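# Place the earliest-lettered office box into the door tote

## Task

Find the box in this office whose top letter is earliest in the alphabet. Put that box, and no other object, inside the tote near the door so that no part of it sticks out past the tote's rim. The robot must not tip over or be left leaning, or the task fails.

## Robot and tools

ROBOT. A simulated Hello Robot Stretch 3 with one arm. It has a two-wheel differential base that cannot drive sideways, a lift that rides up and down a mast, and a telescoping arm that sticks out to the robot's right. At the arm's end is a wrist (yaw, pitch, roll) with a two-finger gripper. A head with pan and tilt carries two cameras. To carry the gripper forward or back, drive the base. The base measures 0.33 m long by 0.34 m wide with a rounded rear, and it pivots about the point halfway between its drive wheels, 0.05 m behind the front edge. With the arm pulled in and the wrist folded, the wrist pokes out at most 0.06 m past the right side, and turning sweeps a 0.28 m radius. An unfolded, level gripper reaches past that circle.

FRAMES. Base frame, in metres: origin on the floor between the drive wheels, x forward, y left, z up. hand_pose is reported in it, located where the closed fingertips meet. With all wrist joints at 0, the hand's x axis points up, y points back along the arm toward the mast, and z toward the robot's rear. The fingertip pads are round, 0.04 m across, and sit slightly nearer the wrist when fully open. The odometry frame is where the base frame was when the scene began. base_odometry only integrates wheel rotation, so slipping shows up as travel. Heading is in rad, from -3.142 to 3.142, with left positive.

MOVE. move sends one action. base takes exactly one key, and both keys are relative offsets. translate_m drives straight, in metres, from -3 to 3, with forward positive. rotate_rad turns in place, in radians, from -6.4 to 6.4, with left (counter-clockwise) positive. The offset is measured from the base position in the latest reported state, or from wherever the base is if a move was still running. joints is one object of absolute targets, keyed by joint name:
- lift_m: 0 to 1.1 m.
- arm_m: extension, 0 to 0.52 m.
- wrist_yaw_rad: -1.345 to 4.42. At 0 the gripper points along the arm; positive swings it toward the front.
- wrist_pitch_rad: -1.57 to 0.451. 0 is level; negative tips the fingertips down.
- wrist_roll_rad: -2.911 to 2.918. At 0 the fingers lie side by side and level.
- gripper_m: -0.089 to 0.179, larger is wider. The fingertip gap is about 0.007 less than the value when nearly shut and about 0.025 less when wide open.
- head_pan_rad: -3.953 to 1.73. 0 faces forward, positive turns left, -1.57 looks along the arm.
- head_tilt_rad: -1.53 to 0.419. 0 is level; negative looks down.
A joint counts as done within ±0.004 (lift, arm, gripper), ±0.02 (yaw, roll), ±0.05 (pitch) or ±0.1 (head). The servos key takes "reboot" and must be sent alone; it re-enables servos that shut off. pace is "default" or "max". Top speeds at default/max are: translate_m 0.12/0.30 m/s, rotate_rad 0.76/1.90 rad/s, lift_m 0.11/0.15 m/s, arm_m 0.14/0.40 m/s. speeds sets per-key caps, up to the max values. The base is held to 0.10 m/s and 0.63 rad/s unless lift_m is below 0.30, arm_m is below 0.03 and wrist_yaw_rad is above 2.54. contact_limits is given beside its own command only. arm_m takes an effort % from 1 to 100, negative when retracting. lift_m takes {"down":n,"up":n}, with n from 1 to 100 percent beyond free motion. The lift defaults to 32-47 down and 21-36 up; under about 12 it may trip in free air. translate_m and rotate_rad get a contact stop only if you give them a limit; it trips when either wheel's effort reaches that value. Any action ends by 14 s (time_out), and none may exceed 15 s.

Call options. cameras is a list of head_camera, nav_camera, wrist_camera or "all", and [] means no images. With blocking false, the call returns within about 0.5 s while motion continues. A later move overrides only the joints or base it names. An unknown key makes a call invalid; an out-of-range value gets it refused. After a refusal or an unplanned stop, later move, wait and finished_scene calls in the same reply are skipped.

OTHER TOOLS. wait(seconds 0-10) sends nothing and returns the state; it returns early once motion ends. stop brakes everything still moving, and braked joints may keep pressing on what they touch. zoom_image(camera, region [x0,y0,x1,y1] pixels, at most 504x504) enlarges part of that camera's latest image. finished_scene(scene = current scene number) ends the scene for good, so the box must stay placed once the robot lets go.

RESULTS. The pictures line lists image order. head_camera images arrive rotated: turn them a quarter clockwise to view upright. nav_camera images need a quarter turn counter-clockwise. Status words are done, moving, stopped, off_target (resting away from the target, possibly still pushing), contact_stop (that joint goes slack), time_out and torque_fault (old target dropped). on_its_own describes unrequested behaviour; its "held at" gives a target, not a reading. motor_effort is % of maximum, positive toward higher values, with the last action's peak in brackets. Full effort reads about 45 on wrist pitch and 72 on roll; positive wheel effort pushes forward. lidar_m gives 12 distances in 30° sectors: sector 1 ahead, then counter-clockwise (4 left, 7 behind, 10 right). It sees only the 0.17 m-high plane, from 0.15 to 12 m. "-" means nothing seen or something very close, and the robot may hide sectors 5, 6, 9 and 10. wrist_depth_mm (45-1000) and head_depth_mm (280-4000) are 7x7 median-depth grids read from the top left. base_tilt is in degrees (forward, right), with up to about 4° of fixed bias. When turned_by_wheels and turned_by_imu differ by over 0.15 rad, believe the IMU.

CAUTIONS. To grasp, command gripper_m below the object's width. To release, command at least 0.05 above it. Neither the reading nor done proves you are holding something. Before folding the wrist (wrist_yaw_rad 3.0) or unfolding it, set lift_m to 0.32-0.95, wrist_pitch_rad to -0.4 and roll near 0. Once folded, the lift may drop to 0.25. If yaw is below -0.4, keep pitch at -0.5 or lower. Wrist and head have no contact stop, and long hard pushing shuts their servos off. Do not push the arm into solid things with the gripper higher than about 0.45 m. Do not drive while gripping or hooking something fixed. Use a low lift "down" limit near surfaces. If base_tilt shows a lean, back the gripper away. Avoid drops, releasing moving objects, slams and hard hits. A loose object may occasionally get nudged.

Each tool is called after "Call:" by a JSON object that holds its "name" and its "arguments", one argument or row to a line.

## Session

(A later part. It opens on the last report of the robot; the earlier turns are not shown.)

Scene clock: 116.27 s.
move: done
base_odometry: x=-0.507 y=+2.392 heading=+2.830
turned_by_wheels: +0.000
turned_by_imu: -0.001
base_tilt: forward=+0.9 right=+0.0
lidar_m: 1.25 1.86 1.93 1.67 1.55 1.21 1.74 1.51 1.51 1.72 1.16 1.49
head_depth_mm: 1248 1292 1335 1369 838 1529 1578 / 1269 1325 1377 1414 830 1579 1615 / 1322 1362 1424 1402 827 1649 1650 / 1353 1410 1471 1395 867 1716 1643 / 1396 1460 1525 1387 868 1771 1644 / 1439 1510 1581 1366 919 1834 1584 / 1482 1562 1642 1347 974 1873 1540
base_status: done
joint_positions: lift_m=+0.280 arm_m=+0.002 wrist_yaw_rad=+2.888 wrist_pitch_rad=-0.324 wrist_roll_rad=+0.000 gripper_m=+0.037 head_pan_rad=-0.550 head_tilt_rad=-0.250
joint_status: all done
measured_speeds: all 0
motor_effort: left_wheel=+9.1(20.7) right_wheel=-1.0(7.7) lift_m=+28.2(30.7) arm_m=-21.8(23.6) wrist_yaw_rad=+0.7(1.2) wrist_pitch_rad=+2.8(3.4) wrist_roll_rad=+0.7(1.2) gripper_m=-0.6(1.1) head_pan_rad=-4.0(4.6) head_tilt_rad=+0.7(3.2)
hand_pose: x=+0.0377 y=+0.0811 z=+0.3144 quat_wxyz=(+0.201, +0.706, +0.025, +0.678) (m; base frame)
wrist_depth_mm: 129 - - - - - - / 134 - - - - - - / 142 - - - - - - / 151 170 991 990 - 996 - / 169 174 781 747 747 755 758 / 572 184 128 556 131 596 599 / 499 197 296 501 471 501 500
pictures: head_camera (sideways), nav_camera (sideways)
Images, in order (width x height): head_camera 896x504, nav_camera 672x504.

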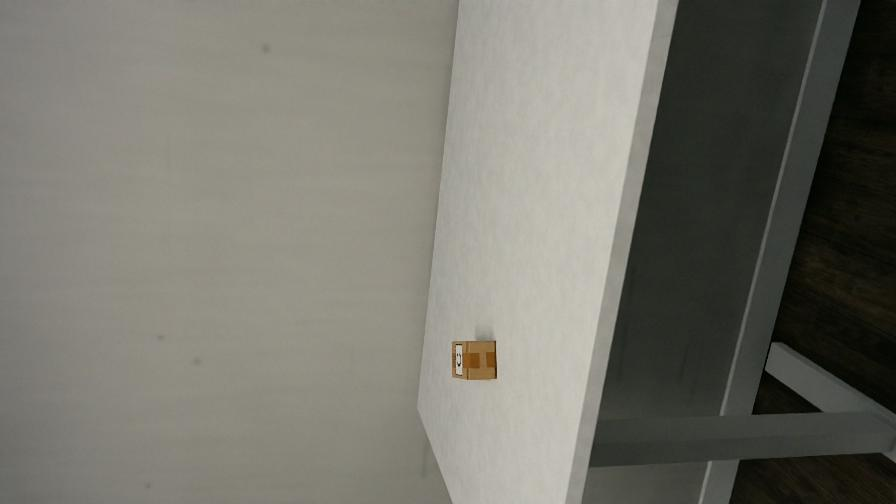

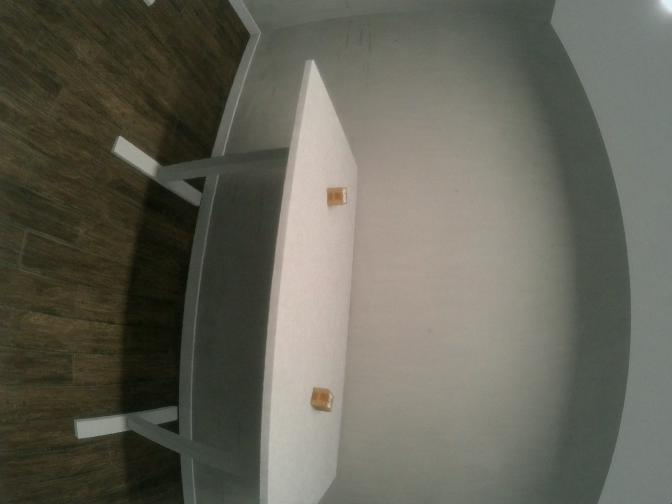

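Call:
{"name": "zoom_image", "arguments": {
  "camera": "head_camera",
  "region": [435, 325, 515, 395]
}}

Call:
{"name": "move", "arguments": {
  "joints": {"head_pan_rad": -1.15, "head_tilt_rad": -0.4},
  "cameras": ["head_camera"]
}}

Scaled by 6.300 from the camera's 896x504 image, which has a finer 1280x720 frame.

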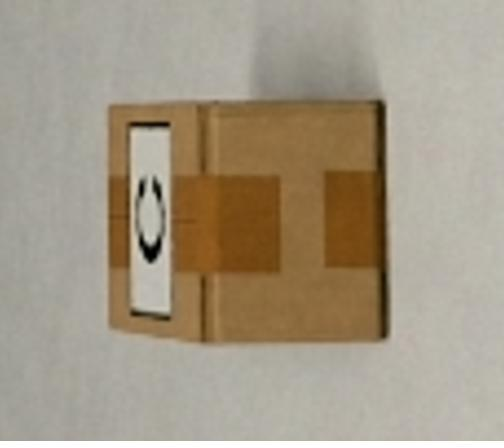

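Scene clock: 119.03 s.
move: done
base_odometry: x=-0.507 y=+2.392 heading=+2.830
turned_by_wheels: +0.000
turned_by_imu: +0.000
base_tilt: forward=+0.9 right=-0.2
lidar_m: 1.25 1.86 1.93 1.67 1.55 1.20 1.74 1.51 1.52 1.72 1.15 1.49
head_depth_mm: 1442 1548 1670 962 2025 1779 1444 / 1395 1509 1587 949 1935 1767 1433 / 1360 1451 1504 888 1388 1555 1430 / 1306 1405 1456 885 1765 1751 1426 / 1280 1361 1411 877 1709 1766 1421 / 1249 1328 1376 874 1650 1731 1417 / 1214 1287 1353 873 1598 1687 1419
base_status: not commanded
joint_positions: lift_m=+0.280 arm_m=+0.002 wrist_yaw_rad=+2.888 wrist_pitch_rad=-0.324 wrist_roll_rad=+0.000 gripper_m=+0.037 head_pan_rad=-1.165 head_tilt_rad=-0.398
joint_status: all done
measured_speeds: all 0
motor_effort: left_wheel=+9.1(9.4) right_wheel=-0.7(1.1) lift_m=+23.2(24.9) arm_m=-21.3(21.9) wrist_yaw_rad=+0.9(1.4) wrist_pitch_rad=+3.2(3.3) wrist_roll_rad=+0.8(1.2) gripper_m=-0.3(0.9) head_pan_rad=-1.6(4.6) head_tilt_rad=-2.3(5.0)
hand_pose: x=+0.0377 y=+0.0811 z=+0.3144 quat_wxyz=(+0.201, +0.706, +0.025, +0.678) (m; base frame)
wrist_depth_mm: 128 - - - - - - / 134 - - - - - - / 142 - - - - - - / 152 169 987 991 997 985 - / 169 173 774 745 755 751 742 / 575 185 128 554 131 606 603 / 494 196 297 497 469 502 500
pictures: head_camera (sideways)
Images, in order (width x height): head_camera 896x504.

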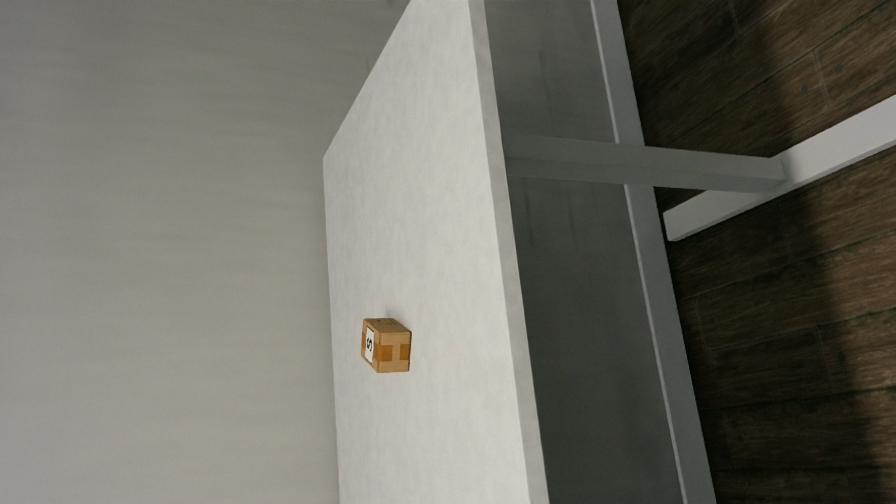

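Call:
{"name": "zoom_image", "arguments": {
  "camera": "head_camera",
  "region": [350, 305, 420, 380]
}}

Call:
{"name": "move", "arguments": {
  "joints": {"head_pan_rad": 0.8, "head_tilt_rad": -0.3},
  "cameras": ["head_camera", "nav_camera"]
}}

Scaled by 6.720 from the camera's 896x504 image, which has a finer 1280x720 frame.

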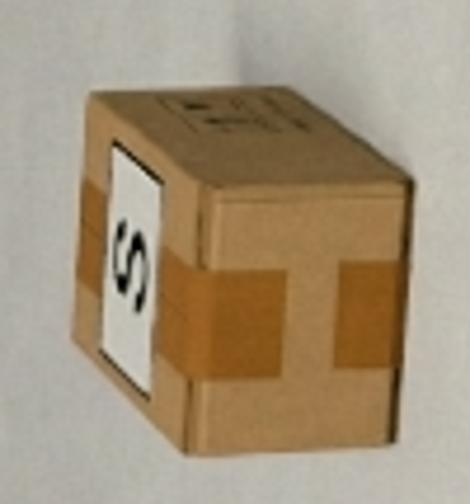

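Scene clock: 123.83 s.
move: done
base_odometry: x=-0.507 y=+2.392 heading=+2.830
turned_by_wheels: +0.000
turned_by_imu: +0.001
base_tilt: forward=+0.9 right=-0.1
lidar_m: 1.25 1.86 1.94 1.68 1.54 1.21 1.74 1.51 1.51 1.71 1.16 1.49
head_depth_mm: 1882 2021 2079 1813 2291 1926 1565 / 1902 2019 2112 2255 2381 1983 1557 / 1942 2049 2146 2271 2405 1947 1563 / 1955 2062 2147 2314 2408 1955 1554 / 1991 2102 2156 2350 2453 1934 1560 / 2006 2101 2202 2379 2458 1946 1556 / 2033 2152 2220 1965 2358 1937 1548
base_status: not commanded
joint_positions: lift_m=+0.280 arm_m=+0.002 wrist_yaw_rad=+2.888 wrist_pitch_rad=-0.324 wrist_roll_rad=+0.000 gripper_m=+0.037 head_pan_rad=+0.841 head_tilt_rad=-0.303
joint_status: all done
measured_speeds: all 0
motor_effort: left_wheel=+9.1(9.4) right_wheel=-0.8(1.1) lift_m=+20.6(21.0) arm_m=-20.1(21.0) wrist_yaw_rad=+0.6(1.3) wrist_pitch_rad=+2.6(3.4) wrist_roll_rad=+0.7(1.1) gripper_m=-0.3(1.2) head_pan_rad=-2.0(4.5) head_tilt_rad=+4.3(8.2)
hand_pose: x=+0.0377 y=+0.0811 z=+0.3144 quat_wxyz=(+0.201, +0.706, +0.025, +0.678) (m; base frame)
wrist_depth_mm: 129 - - - - - - / 134 - - - - - - / 142 - - - - - - / 151 169 978 977 - - 988 / 169 173 787 753 746 759 754 / 575 185 128 557 131 596 604 / 497 197 295 499 470 500 500
pictures: head_camera (sideways), nav_camera (sideways)
Images, in order (width x height): head_camera 896x504, nav_camera 672x504.

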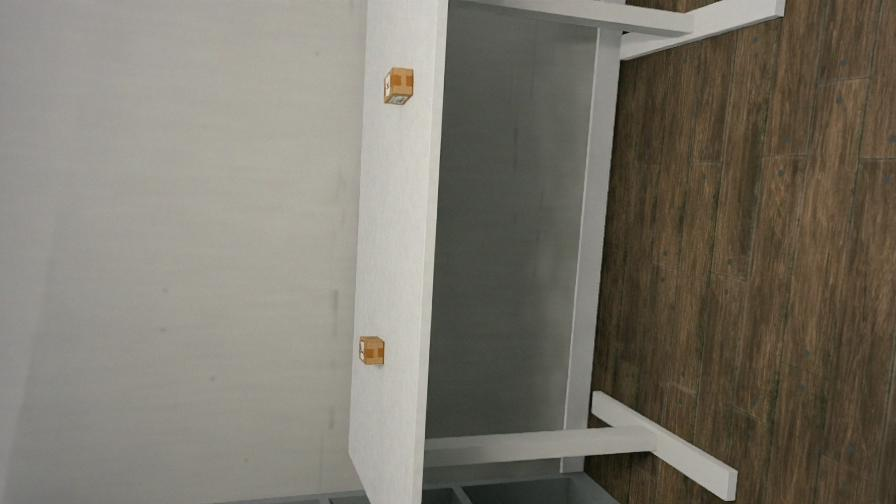

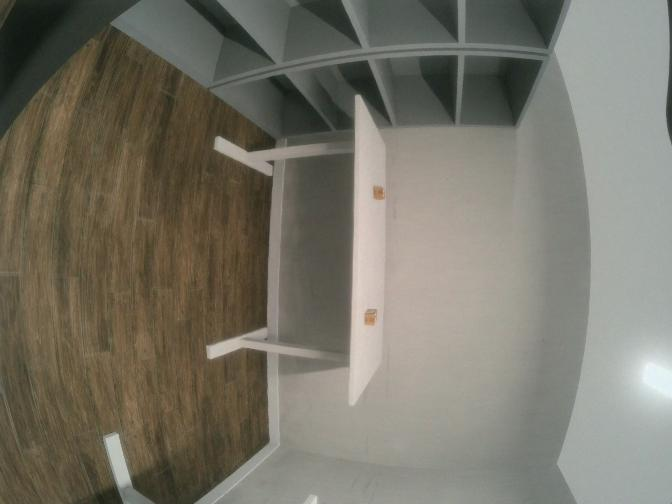

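Call:
{"name": "zoom_image", "arguments": {
  "camera": "head_camera",
  "region": [370, 55, 430, 115]
}}

Call:
{"name": "zoom_image", "arguments": {
  "camera": "head_camera",
  "region": [345, 320, 405, 380]
}}

Scaled by 8.400 from the camera's 896x504 image, which has a finer 1280x720 frame.

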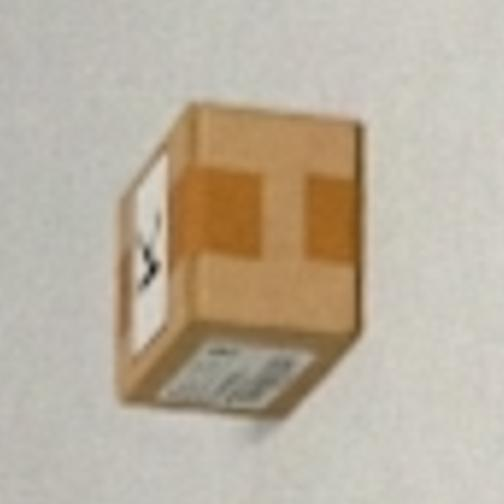

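Scaled by 8.400 from the camera's 896x504 image, which has a finer 1280x720 frame.

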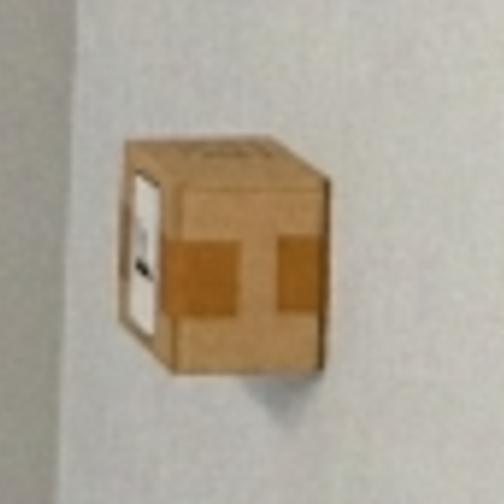

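Call:
{"name": "move", "arguments": {
  "base": {"rotate_rad": 0.91},
  "pace": "max",
  "cameras": []
}}

Call:
{"name": "move", "arguments": {
  "base": {"translate_m": 0.95},
  "joints": {"head_pan_rad": -0.45, "head_tilt_rad": -0.4},
  "pace": "max",
  "cameras": ["head_camera"]
}}

Call:
{"name": "zoom_image", "arguments": {
  "camera": "head_camera",
  "region": [300, 150, 500, 350]
}}

Call:
{"name": "move", "arguments": {
  "joints": {"head_pan_rad": 0.1, "head_tilt_rad": -0.35},
  "cameras": ["head_camera", "nav_camera"]
}}

Call:
{"name": "zoom_image", "arguments": {
  "camera": "head_camera",
  "region": [300, 150, 500, 350]
}}

Scene clock: 144.53 s.
move: done
base_odometry: x=-0.507 y=+2.392 heading=-2.544
turned_by_wheels: +0.910
turned_by_imu: +0.907
base_tilt: forward=+0.9 right=+0.0
lidar_m: 2.00 1.68 1.14 1.36 1.20 1.53 1.51 1.65 1.16 1.49 1.25 1.86
head_depth_mm: 1415 1484 1573 2033 2241 1925 1565 / 1557 1589 1648 1736 1768 1832 1577 / 1671 1745 1823 1934 1765 1849 1571 / 1582 1672 1745 1877 1683 1837 1547 / 1488 1546 1634 1730 1584 1782 1508 / 1418 1471 1526 1212 1431 1306 1396 / 950 992 1059 1120 1205 1274 1394
base_status: done
joint_positions: lift_m=+0.280 arm_m=+0.002 wrist_yaw_rad=+2.888 wrist_pitch_rad=-0.324 wrist_roll_rad=+0.000 gripper_m=+0.037 head_pan_rad=+0.800 head_tilt_rad=-0.299
joint_status: not commanded
measured_speeds: all 0
motor_effort: left_wheel=-9.5(15.3) right_wheel=+9.0(16.8) lift_m=+23.7(23.8) arm_m=-23.2(23.5) wrist_yaw_rad=+0.7(1.1) wrist_pitch_rad=+2.9(3.3) wrist_roll_rad=+0.8(1.1) gripper_m=+0.3(1.0) head_pan_rad=-4.0(4.4) head_tilt_rad=+2.5(4.7)
hand_pose: x=+0.0377 y=+0.0811 z=+0.3144 quat_wxyz=(+0.201, +0.706, +0.025, +0.678) (m; base frame)
wrist_depth_mm: 128 - - - - - - / 134 - - - - - - / 142 - - - - - - / 151 169 974 993 - - 989 / 169 174 775 753 746 748 754 / 570 184 128 554 131 603 601 / 499 197 294 503 469 501 500
pictures: none
No camera images: "cameras" was empty.

Scene clock: 149.03 s.
move: done
base_odometry: x=-1.292 y=+1.858 heading=-2.544
turned_by_wheels: +0.000
turned_by_imu: +0.000
base_tilt: forward=+0.8 right=-0.1
lidar_m: 1.32 1.06 1.03 1.35 1.16 1.75 2.45 1.86 1.19 1.61 1.68 1.04
head_depth_mm: 1229 1325 1433 1004 735 1715 1438 / 1208 1290 1371 1000 701 1560 1340 / 1172 1253 1339 1001 701 1665 1423 / 1147 1223 1301 993 697 1633 1432 / 1116 1193 1273 984 694 1622 1423 / 1096 1158 1252 983 690 1581 1413 / 1070 1140 1218 976 691 593 1421
base_status: done
joint_positions: lift_m=+0.280 arm_m=+0.002 wrist_yaw_rad=+2.888 wrist_pitch_rad=-0.324 wrist_roll_rad=+0.000 gripper_m=+0.037 head_pan_rad=-0.451 head_tilt_rad=-0.400
joint_status: all done
measured_speeds: all 0
motor_effort: left_wheel=+5.3(14.7) right_wheel=+0.7(14.5) lift_m=+28.9(30.3) arm_m=-22.6(23.6) wrist_yaw_rad=+0.9(1.4) wrist_pitch_rad=+2.9(3.4) wrist_roll_rad=+0.8(1.1) gripper_m=-0.8(1.5) head_pan_rad=+2.0(6.2) head_tilt_rad=-2.1(5.7)
hand_pose: x=+0.0377 y=+0.0811 z=+0.3144 quat_wxyz=(+0.201, +0.706, +0.025, +0.678) (m; base frame)
wrist_depth_mm: 128 - - - - - - / 134 - - - - - - / 142 - - - - - - / 151 170 990 - - - 906 / 169 173 784 742 743 752 745 / 573 184 128 555 131 599 599 / 498 197 294 502 468 500 499
pictures: head_camera (sideways)
Images, in order (width x height): head_camera 896x504.

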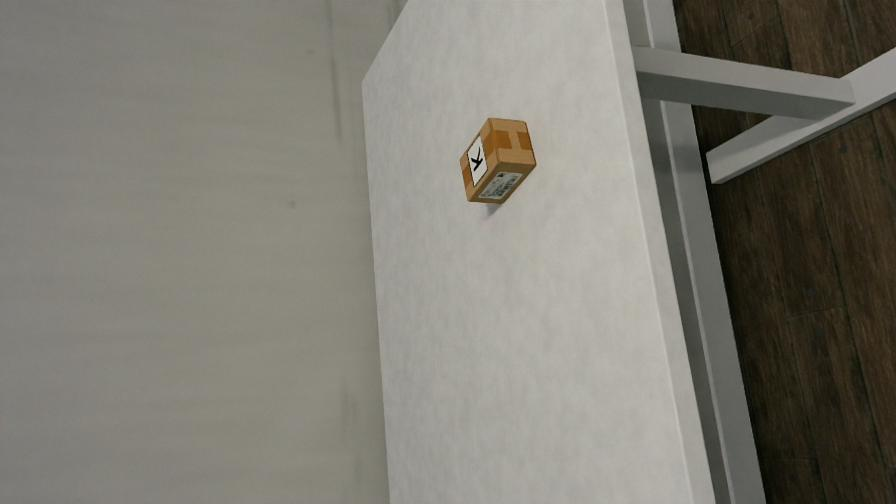

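Scaled by 2.520 from the camera's 896x504 image, which has a finer 1280x720 frame.

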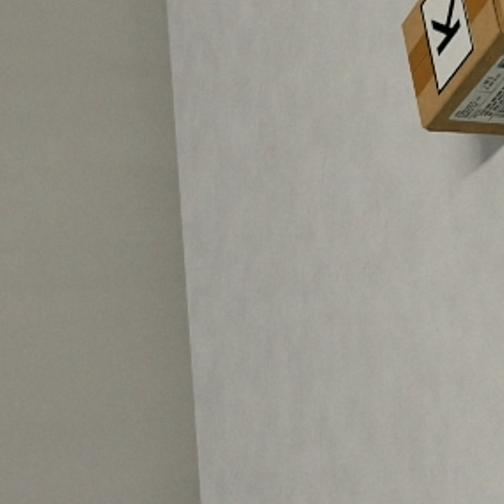

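Scene clock: 149.93 s.
move: done
base_odometry: x=-1.292 y=+1.858 heading=-2.544
turned_by_wheels: +0.000
turned_by_imu: +0.000
base_tilt: forward=+0.9 right=-0.2
lidar_m: 1.32 1.06 1.03 1.35 1.16 1.75 2.45 1.86 1.19 1.61 1.68 1.04
head_depth_mm: 1073 1131 1200 1130 761 574 1498 / 1106 1168 1234 1126 757 594 1496 / 1128 1208 1268 1112 754 612 1477 / 1167 1236 1318 1108 753 634 1482 / 1195 1284 1356 978 749 1654 1477 / 1235 1318 1409 1097 745 1707 1477 / 1275 1368 1463 1090 744 1192 1317
base_status: not commanded
joint_positions: lift_m=+0.280 arm_m=+0.002 wrist_yaw_rad=+2.888 wrist_pitch_rad=-0.324 wrist_roll_rad=+0.000 gripper_m=+0.037 head_pan_rad=+0.113 head_tilt_rad=-0.355
joint_status: all done
measured_speeds: all 0
motor_effort: left_wheel=+5.1(5.3) right_wheel=+0.7(1.1) lift_m=+27.9(29.0) arm_m=-22.5(22.7) wrist_yaw_rad=+0.6(1.2) wrist_pitch_rad=+2.9(3.1) wrist_roll_rad=+0.9(1.0) gripper_m=-0.6(1.1) head_pan_rad=+1.5(3.6) head_tilt_rad=+4.3(4.9)
hand_pose: x=+0.0377 y=+0.0811 z=+0.3144 quat_wxyz=(+0.201, +0.706, +0.025, +0.678) (m; base frame)
wrist_depth_mm: 128 - - - - - - / 134 - - - - - - / 142 - - - - - - / 151 169 990 978 995 - 927 / 169 173 786 742 754 742 749 / 570 184 128 551 131 600 601 / 493 196 295 495 467 501 500
pictures: head_camera (sideways), nav_camera (sideways)
Images, in order (width x height): head_camera 896x504, nav_camera 672x504.

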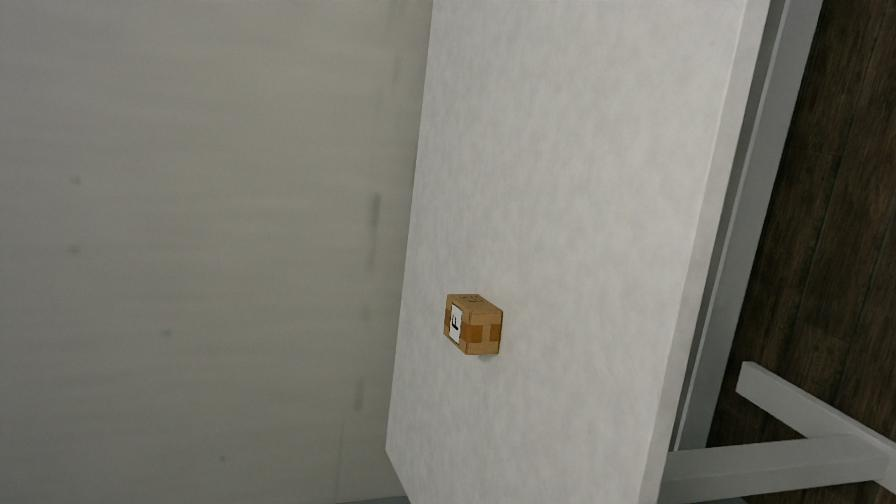

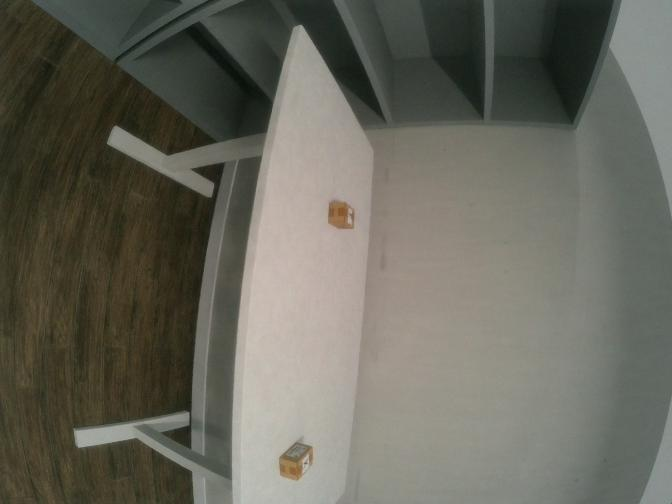

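Scaled by 2.520 from the camera's 896x504 image, which has a finer 1280x720 frame.

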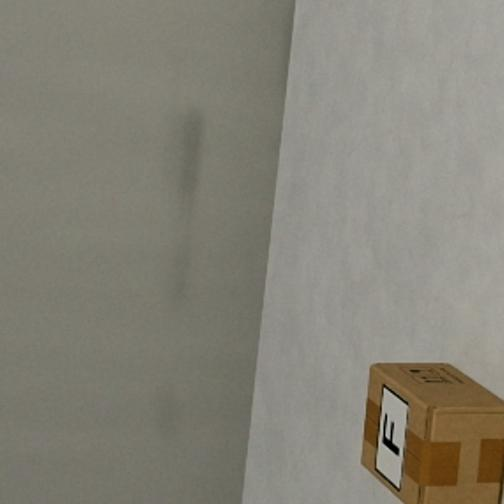

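Call:
{"name": "move", "arguments": {
  "joints": {"head_pan_rad": -1.95, "head_tilt_rad": -0.3},
  "cameras": ["head_camera"]
}}

Call:
{"name": "zoom_image", "arguments": {
  "camera": "head_camera",
  "region": [420, 210, 520, 310]
}}

Scene clock: 156.97 s.
move: done
base_odometry: x=-1.292 y=+1.858 heading=-2.544
turned_by_wheels: +0.000
turned_by_imu: +0.001
base_tilt: forward=+1.0 right=-0.1
lidar_m: 1.32 1.06 1.02 1.35 1.16 1.74 2.45 1.85 1.19 1.61 1.68 1.04
head_depth_mm: 1507 1603 1717 1194 1931 2002 1582 / 1495 1565 1656 1186 1877 1973 1567 / 1442 1523 1620 1170 1842 1897 1551 / 1421 1494 1568 1165 1783 1840 1512 / 1391 1465 1550 1154 1717 1809 1511 / 1362 1425 1507 1584 1692 1780 1545 / 1342 1402 1481 1551 1640 1758 1541
base_status: not commanded
joint_positions: lift_m=+0.280 arm_m=+0.002 wrist_yaw_rad=+2.888 wrist_pitch_rad=-0.324 wrist_roll_rad=+0.000 gripper_m=+0.037 head_pan_rad=-1.993 head_tilt_rad=-0.299
joint_status: all done
measured_speeds: all 0
motor_effort: left_wheel=+5.0(5.3) right_wheel=+0.9(1.3) lift_m=+23.2(24.7) arm_m=-21.5(21.8) wrist_yaw_rad=+1.0(1.2) wrist_pitch_rad=+2.7(3.3) wrist_roll_rad=+0.9(1.2) gripper_m=-0.5(1.1) head_pan_rad=+1.9(5.4) head_tilt_rad=+3.4(6.2)
hand_pose: x=+0.0377 y=+0.0811 z=+0.3144 quat_wxyz=(+0.201, +0.706, +0.025, +0.678) (m; base frame)
wrist_depth_mm: 129 - - - - - - / 134 - - - - - - / 142 - - - - - - / 152 170 - 991 987 - 924 / 169 174 781 749 752 751 757 / 575 185 128 557 131 605 597 / 493 197 295 496 476 500 499
pictures: head_camera (sideways)
Images, in order (width x height): head_camera 896x504.

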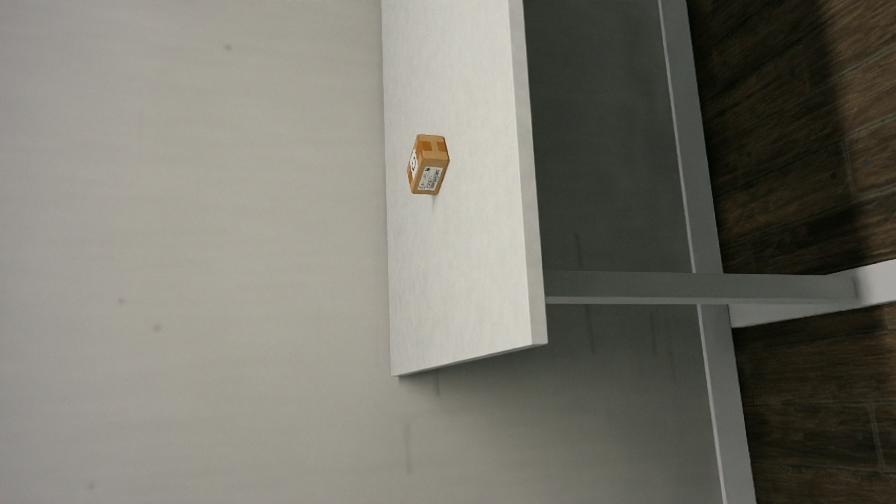

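Scaled by 5.040 from the camera's 896x504 image, which has a finer 1280x720 frame.

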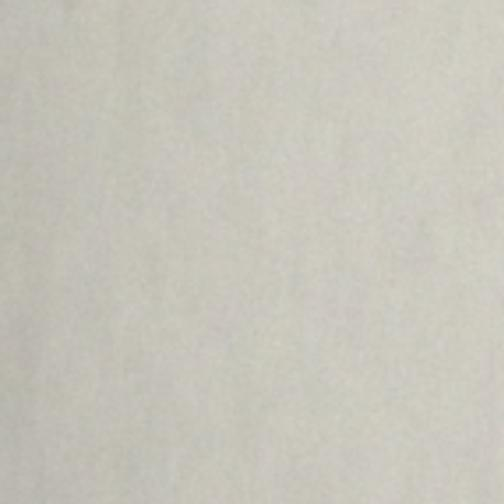

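Call:
{"name": "zoom_image", "arguments": {
  "camera": "head_camera",
  "region": [395, 120, 465, 200]
}}

Scaled by 6.300 from the camera's 896x504 image, which has a finer 1280x720 frame.

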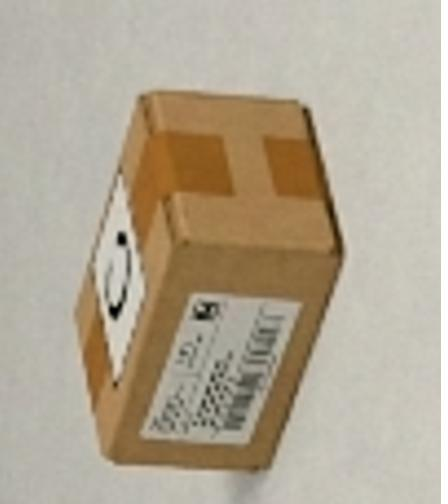

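Call:
{"name": "move", "arguments": {
  "base": {"rotate_rad": 0.757},
  "pace": "max",
  "cameras": []
}}

Call:
{"name": "move", "arguments": {
  "base": {"translate_m": -0.6},
  "joints": {"head_pan_rad": -2.3, "head_tilt_rad": -0.45},
  "pace": "max",
  "cameras": ["head_camera"]
}}

Scene clock: 182.60 s.
move: done
base_odometry: x=-1.292 y=+1.858 heading=-1.787
turned_by_wheels: +0.757
turned_by_imu: +0.754
base_tilt: forward=+0.9 right=-0.1
lidar_m: 1.06 1.03 1.09 1.74 2.45 2.47 1.78 1.19 1.62 1.03 1.33 1.11
head_depth_mm: 1407 1465 1524 1587 1667 1743 1571 / 1479 1529 1612 1698 1768 1842 1567 / 1569 1626 1710 1790 1897 1914 1572 / 1640 1726 1815 1899 2042 1966 1560 / 1731 1822 1946 2041 2130 1956 1563 / 1669 1732 1798 1891 875 1948 1559 / 1488 1557 1617 1649 823 1817 1559
base_status: done
joint_positions: lift_m=+0.280 arm_m=+0.002 wrist_yaw_rad=+2.888 wrist_pitch_rad=-0.324 wrist_roll_rad=+0.000 gripper_m=+0.037 head_pan_rad=-1.950 head_tilt_rad=-0.299
joint_status: not commanded
measured_speeds: all 0
motor_effort: left_wheel=-7.0(17.4) right_wheel=+8.0(15.9) lift_m=+24.5(24.5) arm_m=-23.3(23.5) wrist_yaw_rad=+0.9(1.3) wrist_pitch_rad=+2.8(3.3) wrist_roll_rad=+0.9(1.1) gripper_m=+0.9(1.0) head_pan_rad=+2.9(3.9) head_tilt_rad=+2.1(3.3)
hand_pose: x=+0.0377 y=+0.0811 z=+0.3144 quat_wxyz=(+0.201, +0.706, +0.025, +0.678) (m; base frame)
wrist_depth_mm: 128 - - - - - - / 134 - - - - - - / 142 - - - - - - / 151 169 996 995 995 928 - / 169 174 792 752 742 744 747 / 577 184 128 554 131 603 596 / 499 196 294 496 468 505 505
pictures: none
No camera images: "cameras" was empty.

Scene clock: 185.90 s.
move: done
base_odometry: x=-1.163 y=+2.444 heading=-1.787
turned_by_wheels: +0.000
turned_by_imu: +0.001
base_tilt: forward=+0.9 right=+0.0
lidar_m: 1.60 1.44 1.43 1.79 2.07 1.28 1.27 1.16 0.72 1.41 1.26 1.71
head_depth_mm: 935 1000 1066 722 580 455 1353 / 950 1027 1086 752 578 455 1376 / 968 1040 1099 792 577 468 1382 / 991 1063 1125 788 574 482 1288 / 1011 1082 1168 786 573 496 1375 / 1031 1116 1204 1275 571 496 1366 / 1051 1135 1240 1356 572 1508 1369
base_status: done
joint_positions: lift_m=+0.280 arm_m=+0.002 wrist_yaw_rad=+2.888 wrist_pitch_rad=-0.324 wrist_roll_rad=+0.000 gripper_m=+0.037 head_pan_rad=-2.301 head_tilt_rad=-0.450
joint_status: all done
measured_speeds: all 0
motor_effort: left_wheel=-3.4(20.3) right_wheel=-0.5(7.9) lift_m=+28.2(30.1) arm_m=-22.8(23.7) wrist_yaw_rad=+0.6(1.4) wrist_pitch_rad=+3.2(3.3) wrist_roll_rad=+0.9(1.1) gripper_m=-0.2(1.1) head_pan_rad=-2.0(4.4) head_tilt_rad=-1.9(4.5)
hand_pose: x=+0.0377 y=+0.0811 z=+0.3144 quat_wxyz=(+0.201, +0.706, +0.025, +0.678) (m; base frame)
wrist_depth_mm: 128 - - - - - - / 134 - - - - - - / 142 - - - - - - / 151 170 998 - 987 - - / 169 174 796 755 751 756 751 / 568 184 128 551 131 598 597 / 495 196 295 499 468 499 502
pictures: head_camera (sideways)
Images, in order (width x height): head_camera 896x504.

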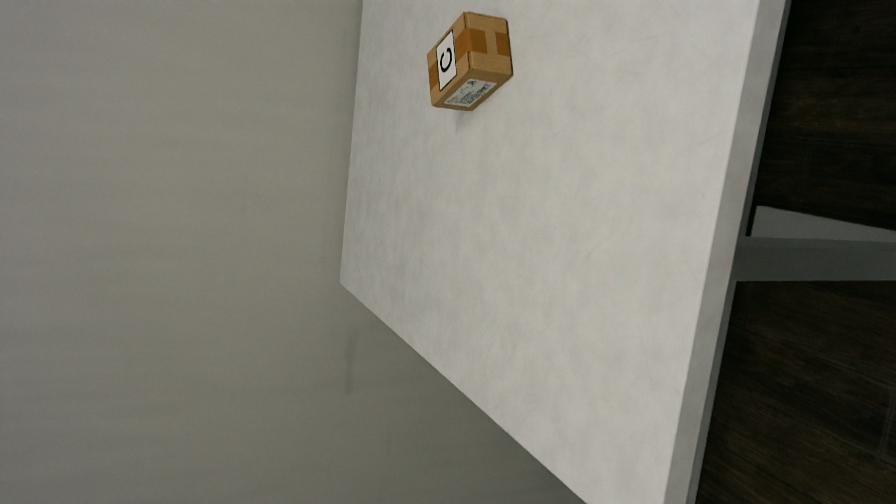

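Call:
{"name": "move", "arguments": {
  "base": {"rotate_rad": -0.974},
  "joints": {"lift_m": 0.9, "gripper_m": 0.12, "head_pan_rad": -1.57, "head_tilt_rad": -0.6},
  "pace": "max",
  "cameras": ["head_camera"]
}}

Scene clock: 202.77 s.
move: done
base_odometry: x=-1.163 y=+2.444 heading=-2.761
turned_by_wheels: -0.974
turned_by_imu: -0.969
base_tilt: forward=+0.9 right=+0.0
lidar_m: 1.26 1.73 1.60 1.43 1.78 2.20 2.07 1.28 1.23 0.75 0.72 1.51
head_depth_mm: 975 1052 812 598 489 1547 - / 970 1055 811 597 488 1505 - / 972 1049 771 595 487 1496 - / 963 1048 768 598 486 1497 - / 965 1049 805 596 487 1464 - / 964 1048 801 595 485 1384 1272 / 961 1056 801 593 485 1458 1246
base_status: done
joint_positions: lift_m=+0.900 arm_m=+0.002 wrist_yaw_rad=+2.888 wrist_pitch_rad=-0.324 wrist_roll_rad=+0.000 gripper_m=+0.120 head_pan_rad=-1.569 head_tilt_rad=-0.602
joint_status: all done
measured_speeds: all 0
motor_effort: left_wheel=+8.5(15.3) right_wheel=-7.0(14.5) lift_m=+29.7(32.3) arm_m=-20.4(23.6) wrist_yaw_rad=+1.2(1.5) wrist_pitch_rad=+3.2(3.5) wrist_roll_rad=+0.9(1.2) gripper_m=-0.4(91.4) head_pan_rad=-3.1(4.7) head_tilt_rad=+1.6(6.6)
hand_pose: x=+0.0376 y=+0.0810 z=+0.9343 quat_wxyz=(+0.202, +0.706, +0.025, +0.678) (m; base frame)
wrist_depth_mm: 129 - - - - - - / 134 - - - - - - / 142 - - - - - - / 151 170 - - - - - / - 171 - - - - - / - 127 - - - 126 - / - 202 - - - - -
pictures: head_camera (sideways)
Images, in order (width x height): head_camera 896x504.

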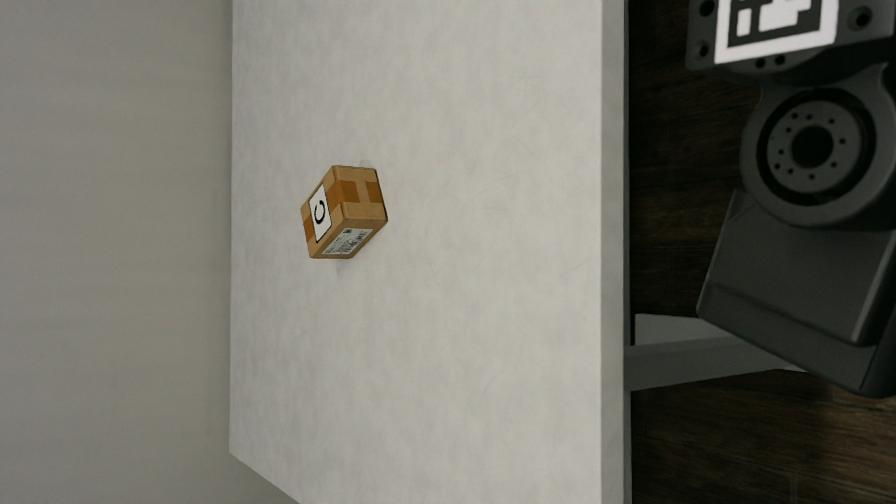

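Call:
{"name": "move", "arguments": {
  "base": {"translate_m": -0.094},
  "joints": {"wrist_yaw_rad": 1.57, "wrist_pitch_rad": -0.35},
  "pace": "max",
  "cameras": []
}}

Call:
{"name": "move", "arguments": {
  "joints": {"lift_m": 1.03},
  "pace": "max",
  "cameras": []
}}

Call:
{"name": "move", "arguments": {
  "joints": {"wrist_yaw_rad": 0.52, "arm_m": 0.2},
  "pace": "max",
  "cameras": ["head_camera", "wrist_camera"]
}}

Scene clock: 222.70 s.
move: done
base_odometry: x=-1.076 y=+2.479 heading=-2.761
turned_by_wheels: +0.000
turned_by_imu: +0.001
base_tilt: forward=+1.0 right=-0.2
lidar_m: 1.35 1.71 1.64 1.42 1.73 2.10 1.98 1.21 1.24 1.16 0.75 1.52
head_depth_mm: 979 1060 818 601 490 1552 - / 972 1064 818 600 489 1545 - / 980 1054 814 599 488 1543 - / 972 1056 812 598 488 1460 1273 / 973 1058 729 598 487 1458 1277 / 974 1051 810 597 486 1173 1255 / 970 1049 810 596 485 1425 -
base_status: done
joint_positions: lift_m=+0.900 arm_m=+0.002 wrist_yaw_rad=+1.573 wrist_pitch_rad=-0.365 wrist_roll_rad=+0.000 gripper_m=+0.120 head_pan_rad=-1.570 head_tilt_rad=-0.600
joint_status: all done
measured_speeds: all 0
motor_effort: left_wheel=-2.3(8.3) right_wheel=-8.5(12.8) lift_m=+28.4(29.3) arm_m=-16.8(18.9) wrist_yaw_rad=-2.8(8.0) wrist_pitch_rad=+2.6(6.2) wrist_roll_rad=+0.8(1.2) gripper_m=-0.8(1.2) head_pan_rad=-2.8(4.9) head_tilt_rad=+1.9(3.3)
hand_pose: x=+0.2094 y=-0.1463 z=+0.9248 quat_wxyz=(+0.582, +0.583, -0.400, +0.402) (m; base frame)
wrist_depth_mm: - - - - - - - / - - - - - - - / - - - - - - 249 / - - - - - - 258 / - - - - - - - / - 126 - - - 126 - / - - - - - - -
pictures: none
No camera images: "cameras" was empty.

Scene clock: 224.37 s.
move: done
base_odometry: x=-1.076 y=+2.479 heading=-2.761
turned_by_wheels: +0.000
turned_by_imu: +0.000
base_tilt: forward=+0.7 right=-0.2
lidar_m: 1.35 1.71 1.64 1.42 1.73 2.11 1.97 1.21 1.24 1.16 0.75 1.52
head_depth_mm: 980 1065 862 - - - 1206 / 979 1068 863 - - - 1210 / 974 1056 859 - - - 1202 / 971 1057 812 598 487 - - / 974 1051 731 597 486 - - / 971 1056 807 598 487 - - / 970 1050 807 595 - - -
base_status: not commanded
joint_positions: lift_m=+1.030 arm_m=+0.002 wrist_yaw_rad=+1.573 wrist_pitch_rad=-0.367 wrist_roll_rad=+0.000 gripper_m=+0.120 head_pan_rad=-1.570 head_tilt_rad=-0.600
joint_status: all done
measured_speeds: all 0
motor_effort: left_wheel=-2.0(2.4) right_wheel=-8.6(8.9) lift_m=+29.1(32.4) arm_m=-15.9(17.2) wrist_yaw_rad=-2.5(2.7) wrist_pitch_rad=+2.7(3.3) wrist_roll_rad=+0.5(1.1) gripper_m=+0.6(1.4) head_pan_rad=-3.2(4.2) head_tilt_rad=+2.4(3.2)
hand_pose: x=+0.2092 y=-0.1463 z=+1.0543 quat_wxyz=(+0.583, +0.583, -0.399, +0.401) (m; base frame)
wrist_depth_mm: - - - - - - - / - - - - - - - / - - - - - - - / - - - - - - - / - - - - - 148 - / - 126 - - - 123 - / - - - - - - 250
pictures: none
No camera images: "cameras" was empty.

Scene clock: 226.07 s.
move: done
base_odometry: x=-1.076 y=+2.479 heading=-2.761
turned_by_wheels: +0.000
turned_by_imu: +0.000
base_tilt: forward=+1.0 right=-0.1
lidar_m: 1.35 1.71 1.64 1.42 1.72 2.10 1.98 1.20 1.24 1.16 0.75 1.52
head_depth_mm: 967 - 286 603 490 1472 1257 / 969 - 297 579 491 1474 1250 / 980 367 295 559 489 1468 1251 / 971 361 363 558 488 1457 1249 / 974 1041 697 596 487 1464 1252 / 966 1054 807 597 486 1185 1215 / 967 1049 806 596 486 1430 1251
base_status: not commanded
joint_positions: lift_m=+1.030 arm_m=+0.200 wrist_yaw_rad=+0.523 wrist_pitch_rad=-0.367 wrist_roll_rad=+0.000 gripper_m=+0.120 head_pan_rad=-1.570 head_tilt_rad=-0.599
joint_status: all done
measured_speeds: all 0
motor_effort: left_wheel=-2.0(2.3) right_wheel=-8.3(8.9) lift_m=+27.0(29.3) arm_m=+24.1(26.4) wrist_yaw_rad=-2.0(7.6) wrist_pitch_rad=+2.8(3.3) wrist_roll_rad=+0.8(1.1) gripper_m=-0.2(1.9) head_pan_rad=-2.9(4.2) head_tilt_rad=+1.8(3.3)
hand_pose: x=+0.0937 y=-0.5448 z=+1.0543 quat_wxyz=(+0.705, +0.304, -0.638, +0.055) (m; base frame)
wrist_depth_mm: - - - - - - - / - - - - - - - / - - - - - - - / - - - - - - - / - - - - 278 - - / - 124 - - 282 123 - / - 233 247 248 249 234 249
pictures: head_camera (sideways), wrist_camera
Images, in order (width x height): head_camera 896x504, wrist_camera 644x364.

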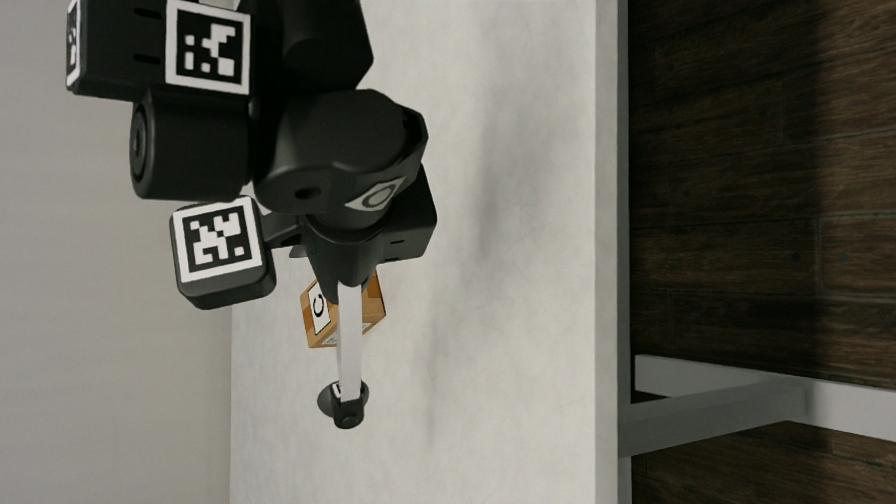

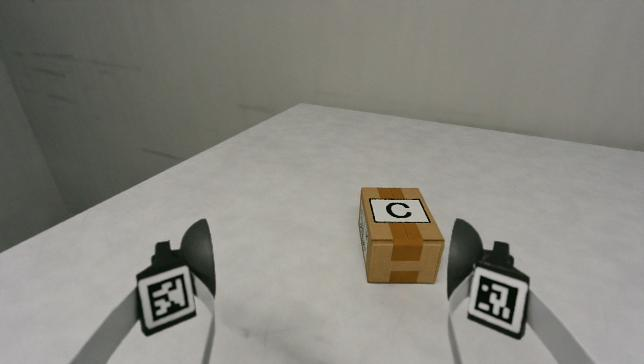

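Call:
{"name": "move", "arguments": {
  "joints": {"wrist_yaw_rad": 0.47, "arm_m": 0.27, "lift_m": 0.99},
  "pace": "max",
  "cameras": ["wrist_camera"]
}}

Scene clock: 243.10 s.
move: done
base_odometry: x=-1.076 y=+2.479 heading=-2.761
turned_by_wheels: +0.000
turned_by_imu: +0.001
base_tilt: forward=+0.8 right=+0.0
lidar_m: 1.35 1.71 1.63 1.42 1.73 2.11 1.97 1.21 1.24 1.16 0.75 1.52
head_depth_mm: 976 355 364 602 491 1476 1259 / 976 338 366 600 491 1468 1260 / 974 445 372 558 488 1474 1247 / 970 1044 449 577 488 1459 1253 / 964 1053 702 597 486 1461 1257 / 970 1049 813 596 487 1175 1222 / 972 1052 806 596 487 1425 1249
base_status: not commanded
joint_positions: lift_m=+0.990 arm_m=+0.270 wrist_yaw_rad=+0.473 wrist_pitch_rad=-0.367 wrist_roll_rad=+0.000 gripper_m=+0.120 head_pan_rad=-1.570 head_tilt_rad=-0.599
joint_status: all done
measured_speeds: all 0
motor_effort: left_wheel=-1.8(2.3) right_wheel=-8.3(8.9) lift_m=+22.8(23.6) arm_m=+24.2(26.2) wrist_yaw_rad=-2.1(4.9) wrist_pitch_rad=+2.8(3.3) wrist_roll_rad=+0.8(1.2) gripper_m=-0.3(1.2) head_pan_rad=-1.8(3.2) head_tilt_rad=+0.6(2.0)
hand_pose: x=+0.0835 y=-0.6202 z=+1.0142 quat_wxyz=(+0.707, +0.289, -0.645, +0.037) (m; base frame)
wrist_depth_mm: - - - - - - - / - - - - - - - / - - - - - - - / - - - 258 - - - / - - - 212 202 - - / 238 126 231 223 224 126 240 / 207 189 203 203 203 190 203
pictures: wrist_camera
Images, in order (width x height): wrist_camera 644x364.

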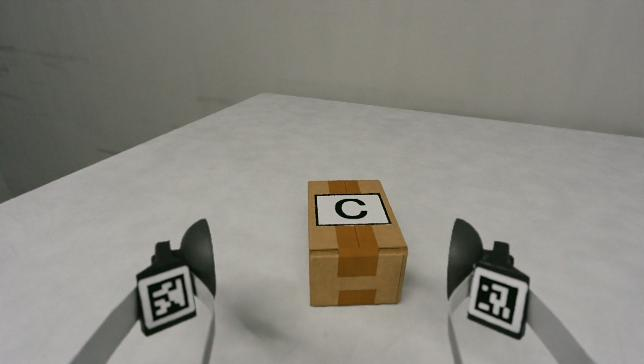

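Call:
{"name": "move", "arguments": {
  "base": {"translate_m": 0.022},
  "joints": {"wrist_yaw_rad": 0.497, "arm_m": 0.3, "lift_m": 0.97},
  "cameras": ["wrist_camera"]
}}

Scene clock: 258.40 s.
move: done
base_odometry: x=-1.096 y=+2.471 heading=-2.761
turned_by_wheels: +0.000
turned_by_imu: +0.001
base_tilt: forward=+0.9 right=-0.1
lidar_m: 1.33 1.70 1.62 1.42 1.74 2.13 2.00 1.22 1.24 1.16 0.74 1.51
head_depth_mm: 975 400 400 602 490 1471 1257 / 974 378 395 600 490 1467 1256 / 968 1045 407 556 489 1462 1257 / 970 1053 480 577 488 1466 1251 / 973 1051 773 597 486 1467 1251 / 972 1050 809 595 487 1166 1216 / 966 1050 808 595 486 1464 1249
base_status: done
joint_positions: lift_m=+0.970 arm_m=+0.300 wrist_yaw_rad=+0.494 wrist_pitch_rad=-0.367 wrist_roll_rad=+0.000 gripper_m=+0.120 head_pan_rad=-1.570 head_tilt_rad=-0.599
joint_status: all done
measured_speeds: all 0
motor_effort: left_wheel=+5.6(10.8) right_wheel=+3.0(8.7) lift_m=+23.1(27.7) arm_m=+22.5(25.8) wrist_yaw_rad=+3.2(6.0) wrist_pitch_rad=+3.0(3.2) wrist_roll_rad=+0.8(1.0) gripper_m=-0.7(1.2) head_pan_rad=-1.5(2.3) head_tilt_rad=-0.9(0.9)
hand_pose: x=+0.0878 y=-0.6480 z=+0.9942 quat_wxyz=(+0.706, +0.295, -0.642, +0.045) (m; base frame)
wrist_depth_mm: - - - - - - - / - - - - - - - / - - - - - - - / - - - 217 217 - - / 247 246 247 195 178 240 250 / 211 127 205 166 159 127 214 / - 168 179 174 174 174 179
pictures: wrist_camera
Images, in order (width x height): wrist_camera 644x364.

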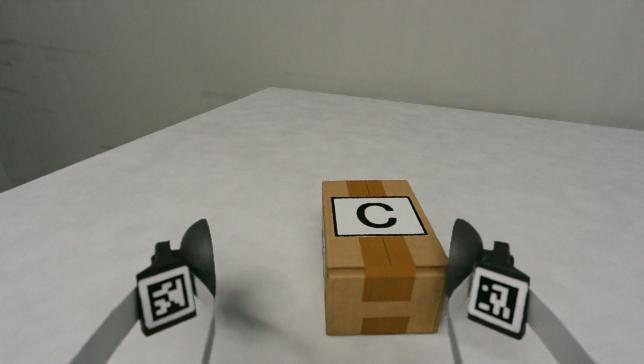

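Call:
{"name": "move", "arguments": {
  "joints": {"lift_m": 0.995},
  "cameras": []
}}

Call:
{"name": "move", "arguments": {
  "joints": {"arm_m": 0.347},
  "cameras": ["wrist_camera", "head_camera"]
}}

Scene clock: 266.70 s.
move: done
base_odometry: x=-1.096 y=+2.471 heading=-2.761
turned_by_wheels: +0.000
turned_by_imu: +0.001
base_tilt: forward=+1.0 right=-0.2
lidar_m: 1.32 1.70 1.63 1.42 1.74 2.13 2.00 1.22 1.24 1.16 0.74 1.52
head_depth_mm: 981 369 401 603 491 1465 1258 / 963 358 399 601 490 1470 1254 / 970 378 399 600 487 1471 1252 / 970 1028 487 598 487 1465 1245 / 971 1052 739 596 487 1467 1247 / 967 1051 808 595 486 1168 1219 / 964 1053 808 596 487 1467 1243
base_status: not commanded
joint_positions: lift_m=+0.995 arm_m=+0.300 wrist_yaw_rad=+0.494 wrist_pitch_rad=-0.367 wrist_roll_rad=+0.000 gripper_m=+0.120 head_pan_rad=-1.570 head_tilt_rad=-0.599
joint_status: all done
measured_speeds: all 0
motor_effort: left_wheel=+5.4(5.8) right_wheel=+3.1(3.5) lift_m=+30.3(32.3) arm_m=-0.8(4.8) wrist_yaw_rad=+3.0(3.5) wrist_pitch_rad=+3.0(3.3) wrist_roll_rad=+0.7(1.0) gripper_m=+0.1(0.8) head_pan_rad=-0.9(2.1) head_tilt_rad=-1.3(1.9)
hand_pose: x=+0.0878 y=-0.6480 z=+1.0193 quat_wxyz=(+0.706, +0.295, -0.642, +0.045) (m; base frame)
wrist_depth_mm: - - - - - - - / - - - - - - - / - - - - - - - / - - - - - - - / - - - 218 209 - - / 244 127 237 193 179 126 247 / 212 194 208 195 183 196 209
pictures: none
No camera images: "cameras" was empty.

Scene clock: 268.13 s.
move: done
base_odometry: x=-1.096 y=+2.471 heading=-2.761
turned_by_wheels: +0.000
turned_by_imu: +0.000
base_tilt: forward=+0.9 right=+0.0
lidar_m: 1.33 1.70 1.63 1.42 1.74 2.13 2.00 1.22 1.24 1.16 0.74 1.52
head_depth_mm: 981 379 746 602 491 1470 1257 / 962 402 707 601 490 1474 1255 / 967 424 457 600 490 1462 1252 / 972 1024 666 599 488 1464 1252 / 971 1052 702 597 487 1468 1254 / 967 1051 807 597 486 1163 1224 / 965 1053 805 594 485 1461 1250
base_status: not commanded
joint_positions: lift_m=+0.995 arm_m=+0.347 wrist_yaw_rad=+0.494 wrist_pitch_rad=-0.367 wrist_roll_rad=+0.000 gripper_m=+0.120 head_pan_rad=-1.570 head_tilt_rad=-0.599
joint_status: all done
measured_speeds: all 0
motor_effort: left_wheel=+5.6(5.6) right_wheel=+3.2(3.6) lift_m=+27.1(30.6) arm_m=+22.7(26.8) wrist_yaw_rad=+2.7(3.3) wrist_pitch_rad=+2.9(3.2) wrist_roll_rad=+0.8(1.0) gripper_m=-0.4(1.4) head_pan_rad=+0.5(2.0) head_tilt_rad=-2.4(2.6)
hand_pose: x=+0.0878 y=-0.6950 z=+1.0193 quat_wxyz=(+0.706, +0.295, -0.642, +0.045) (m; base frame)
wrist_depth_mm: - - - - - - - / - - - - - - - / - - - - - - - / - - - - - - - / - - - - - - - / 243 127 236 178 237 126 247 / 212 194 206 151 196 195 209
pictures: head_camera (sideways), wrist_camera
Images, in order (width x height): head_camera 896x504, wrist_camera 644x364.

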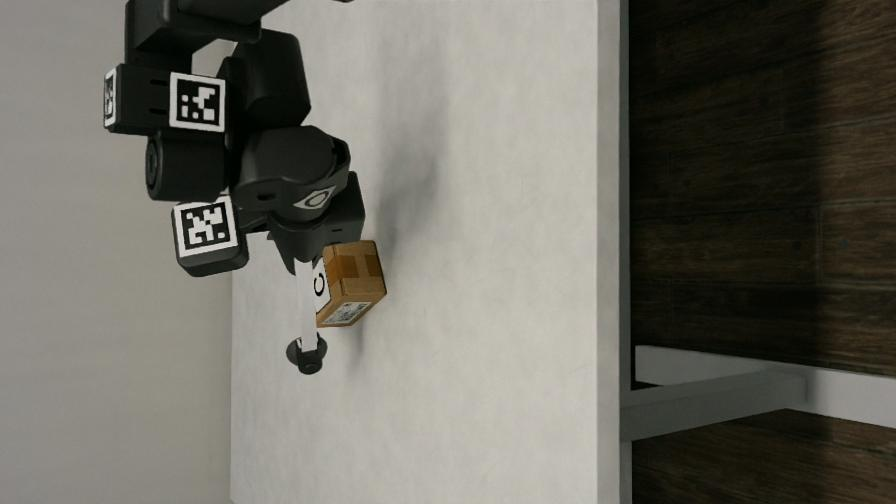

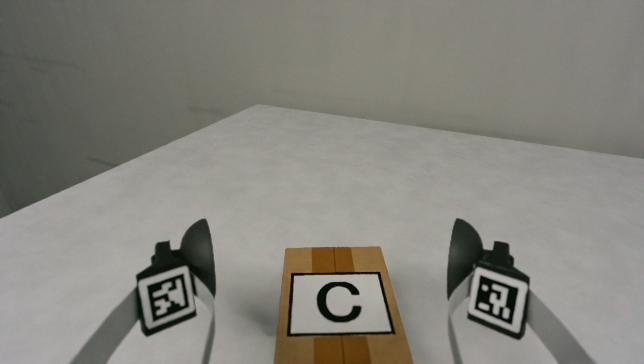

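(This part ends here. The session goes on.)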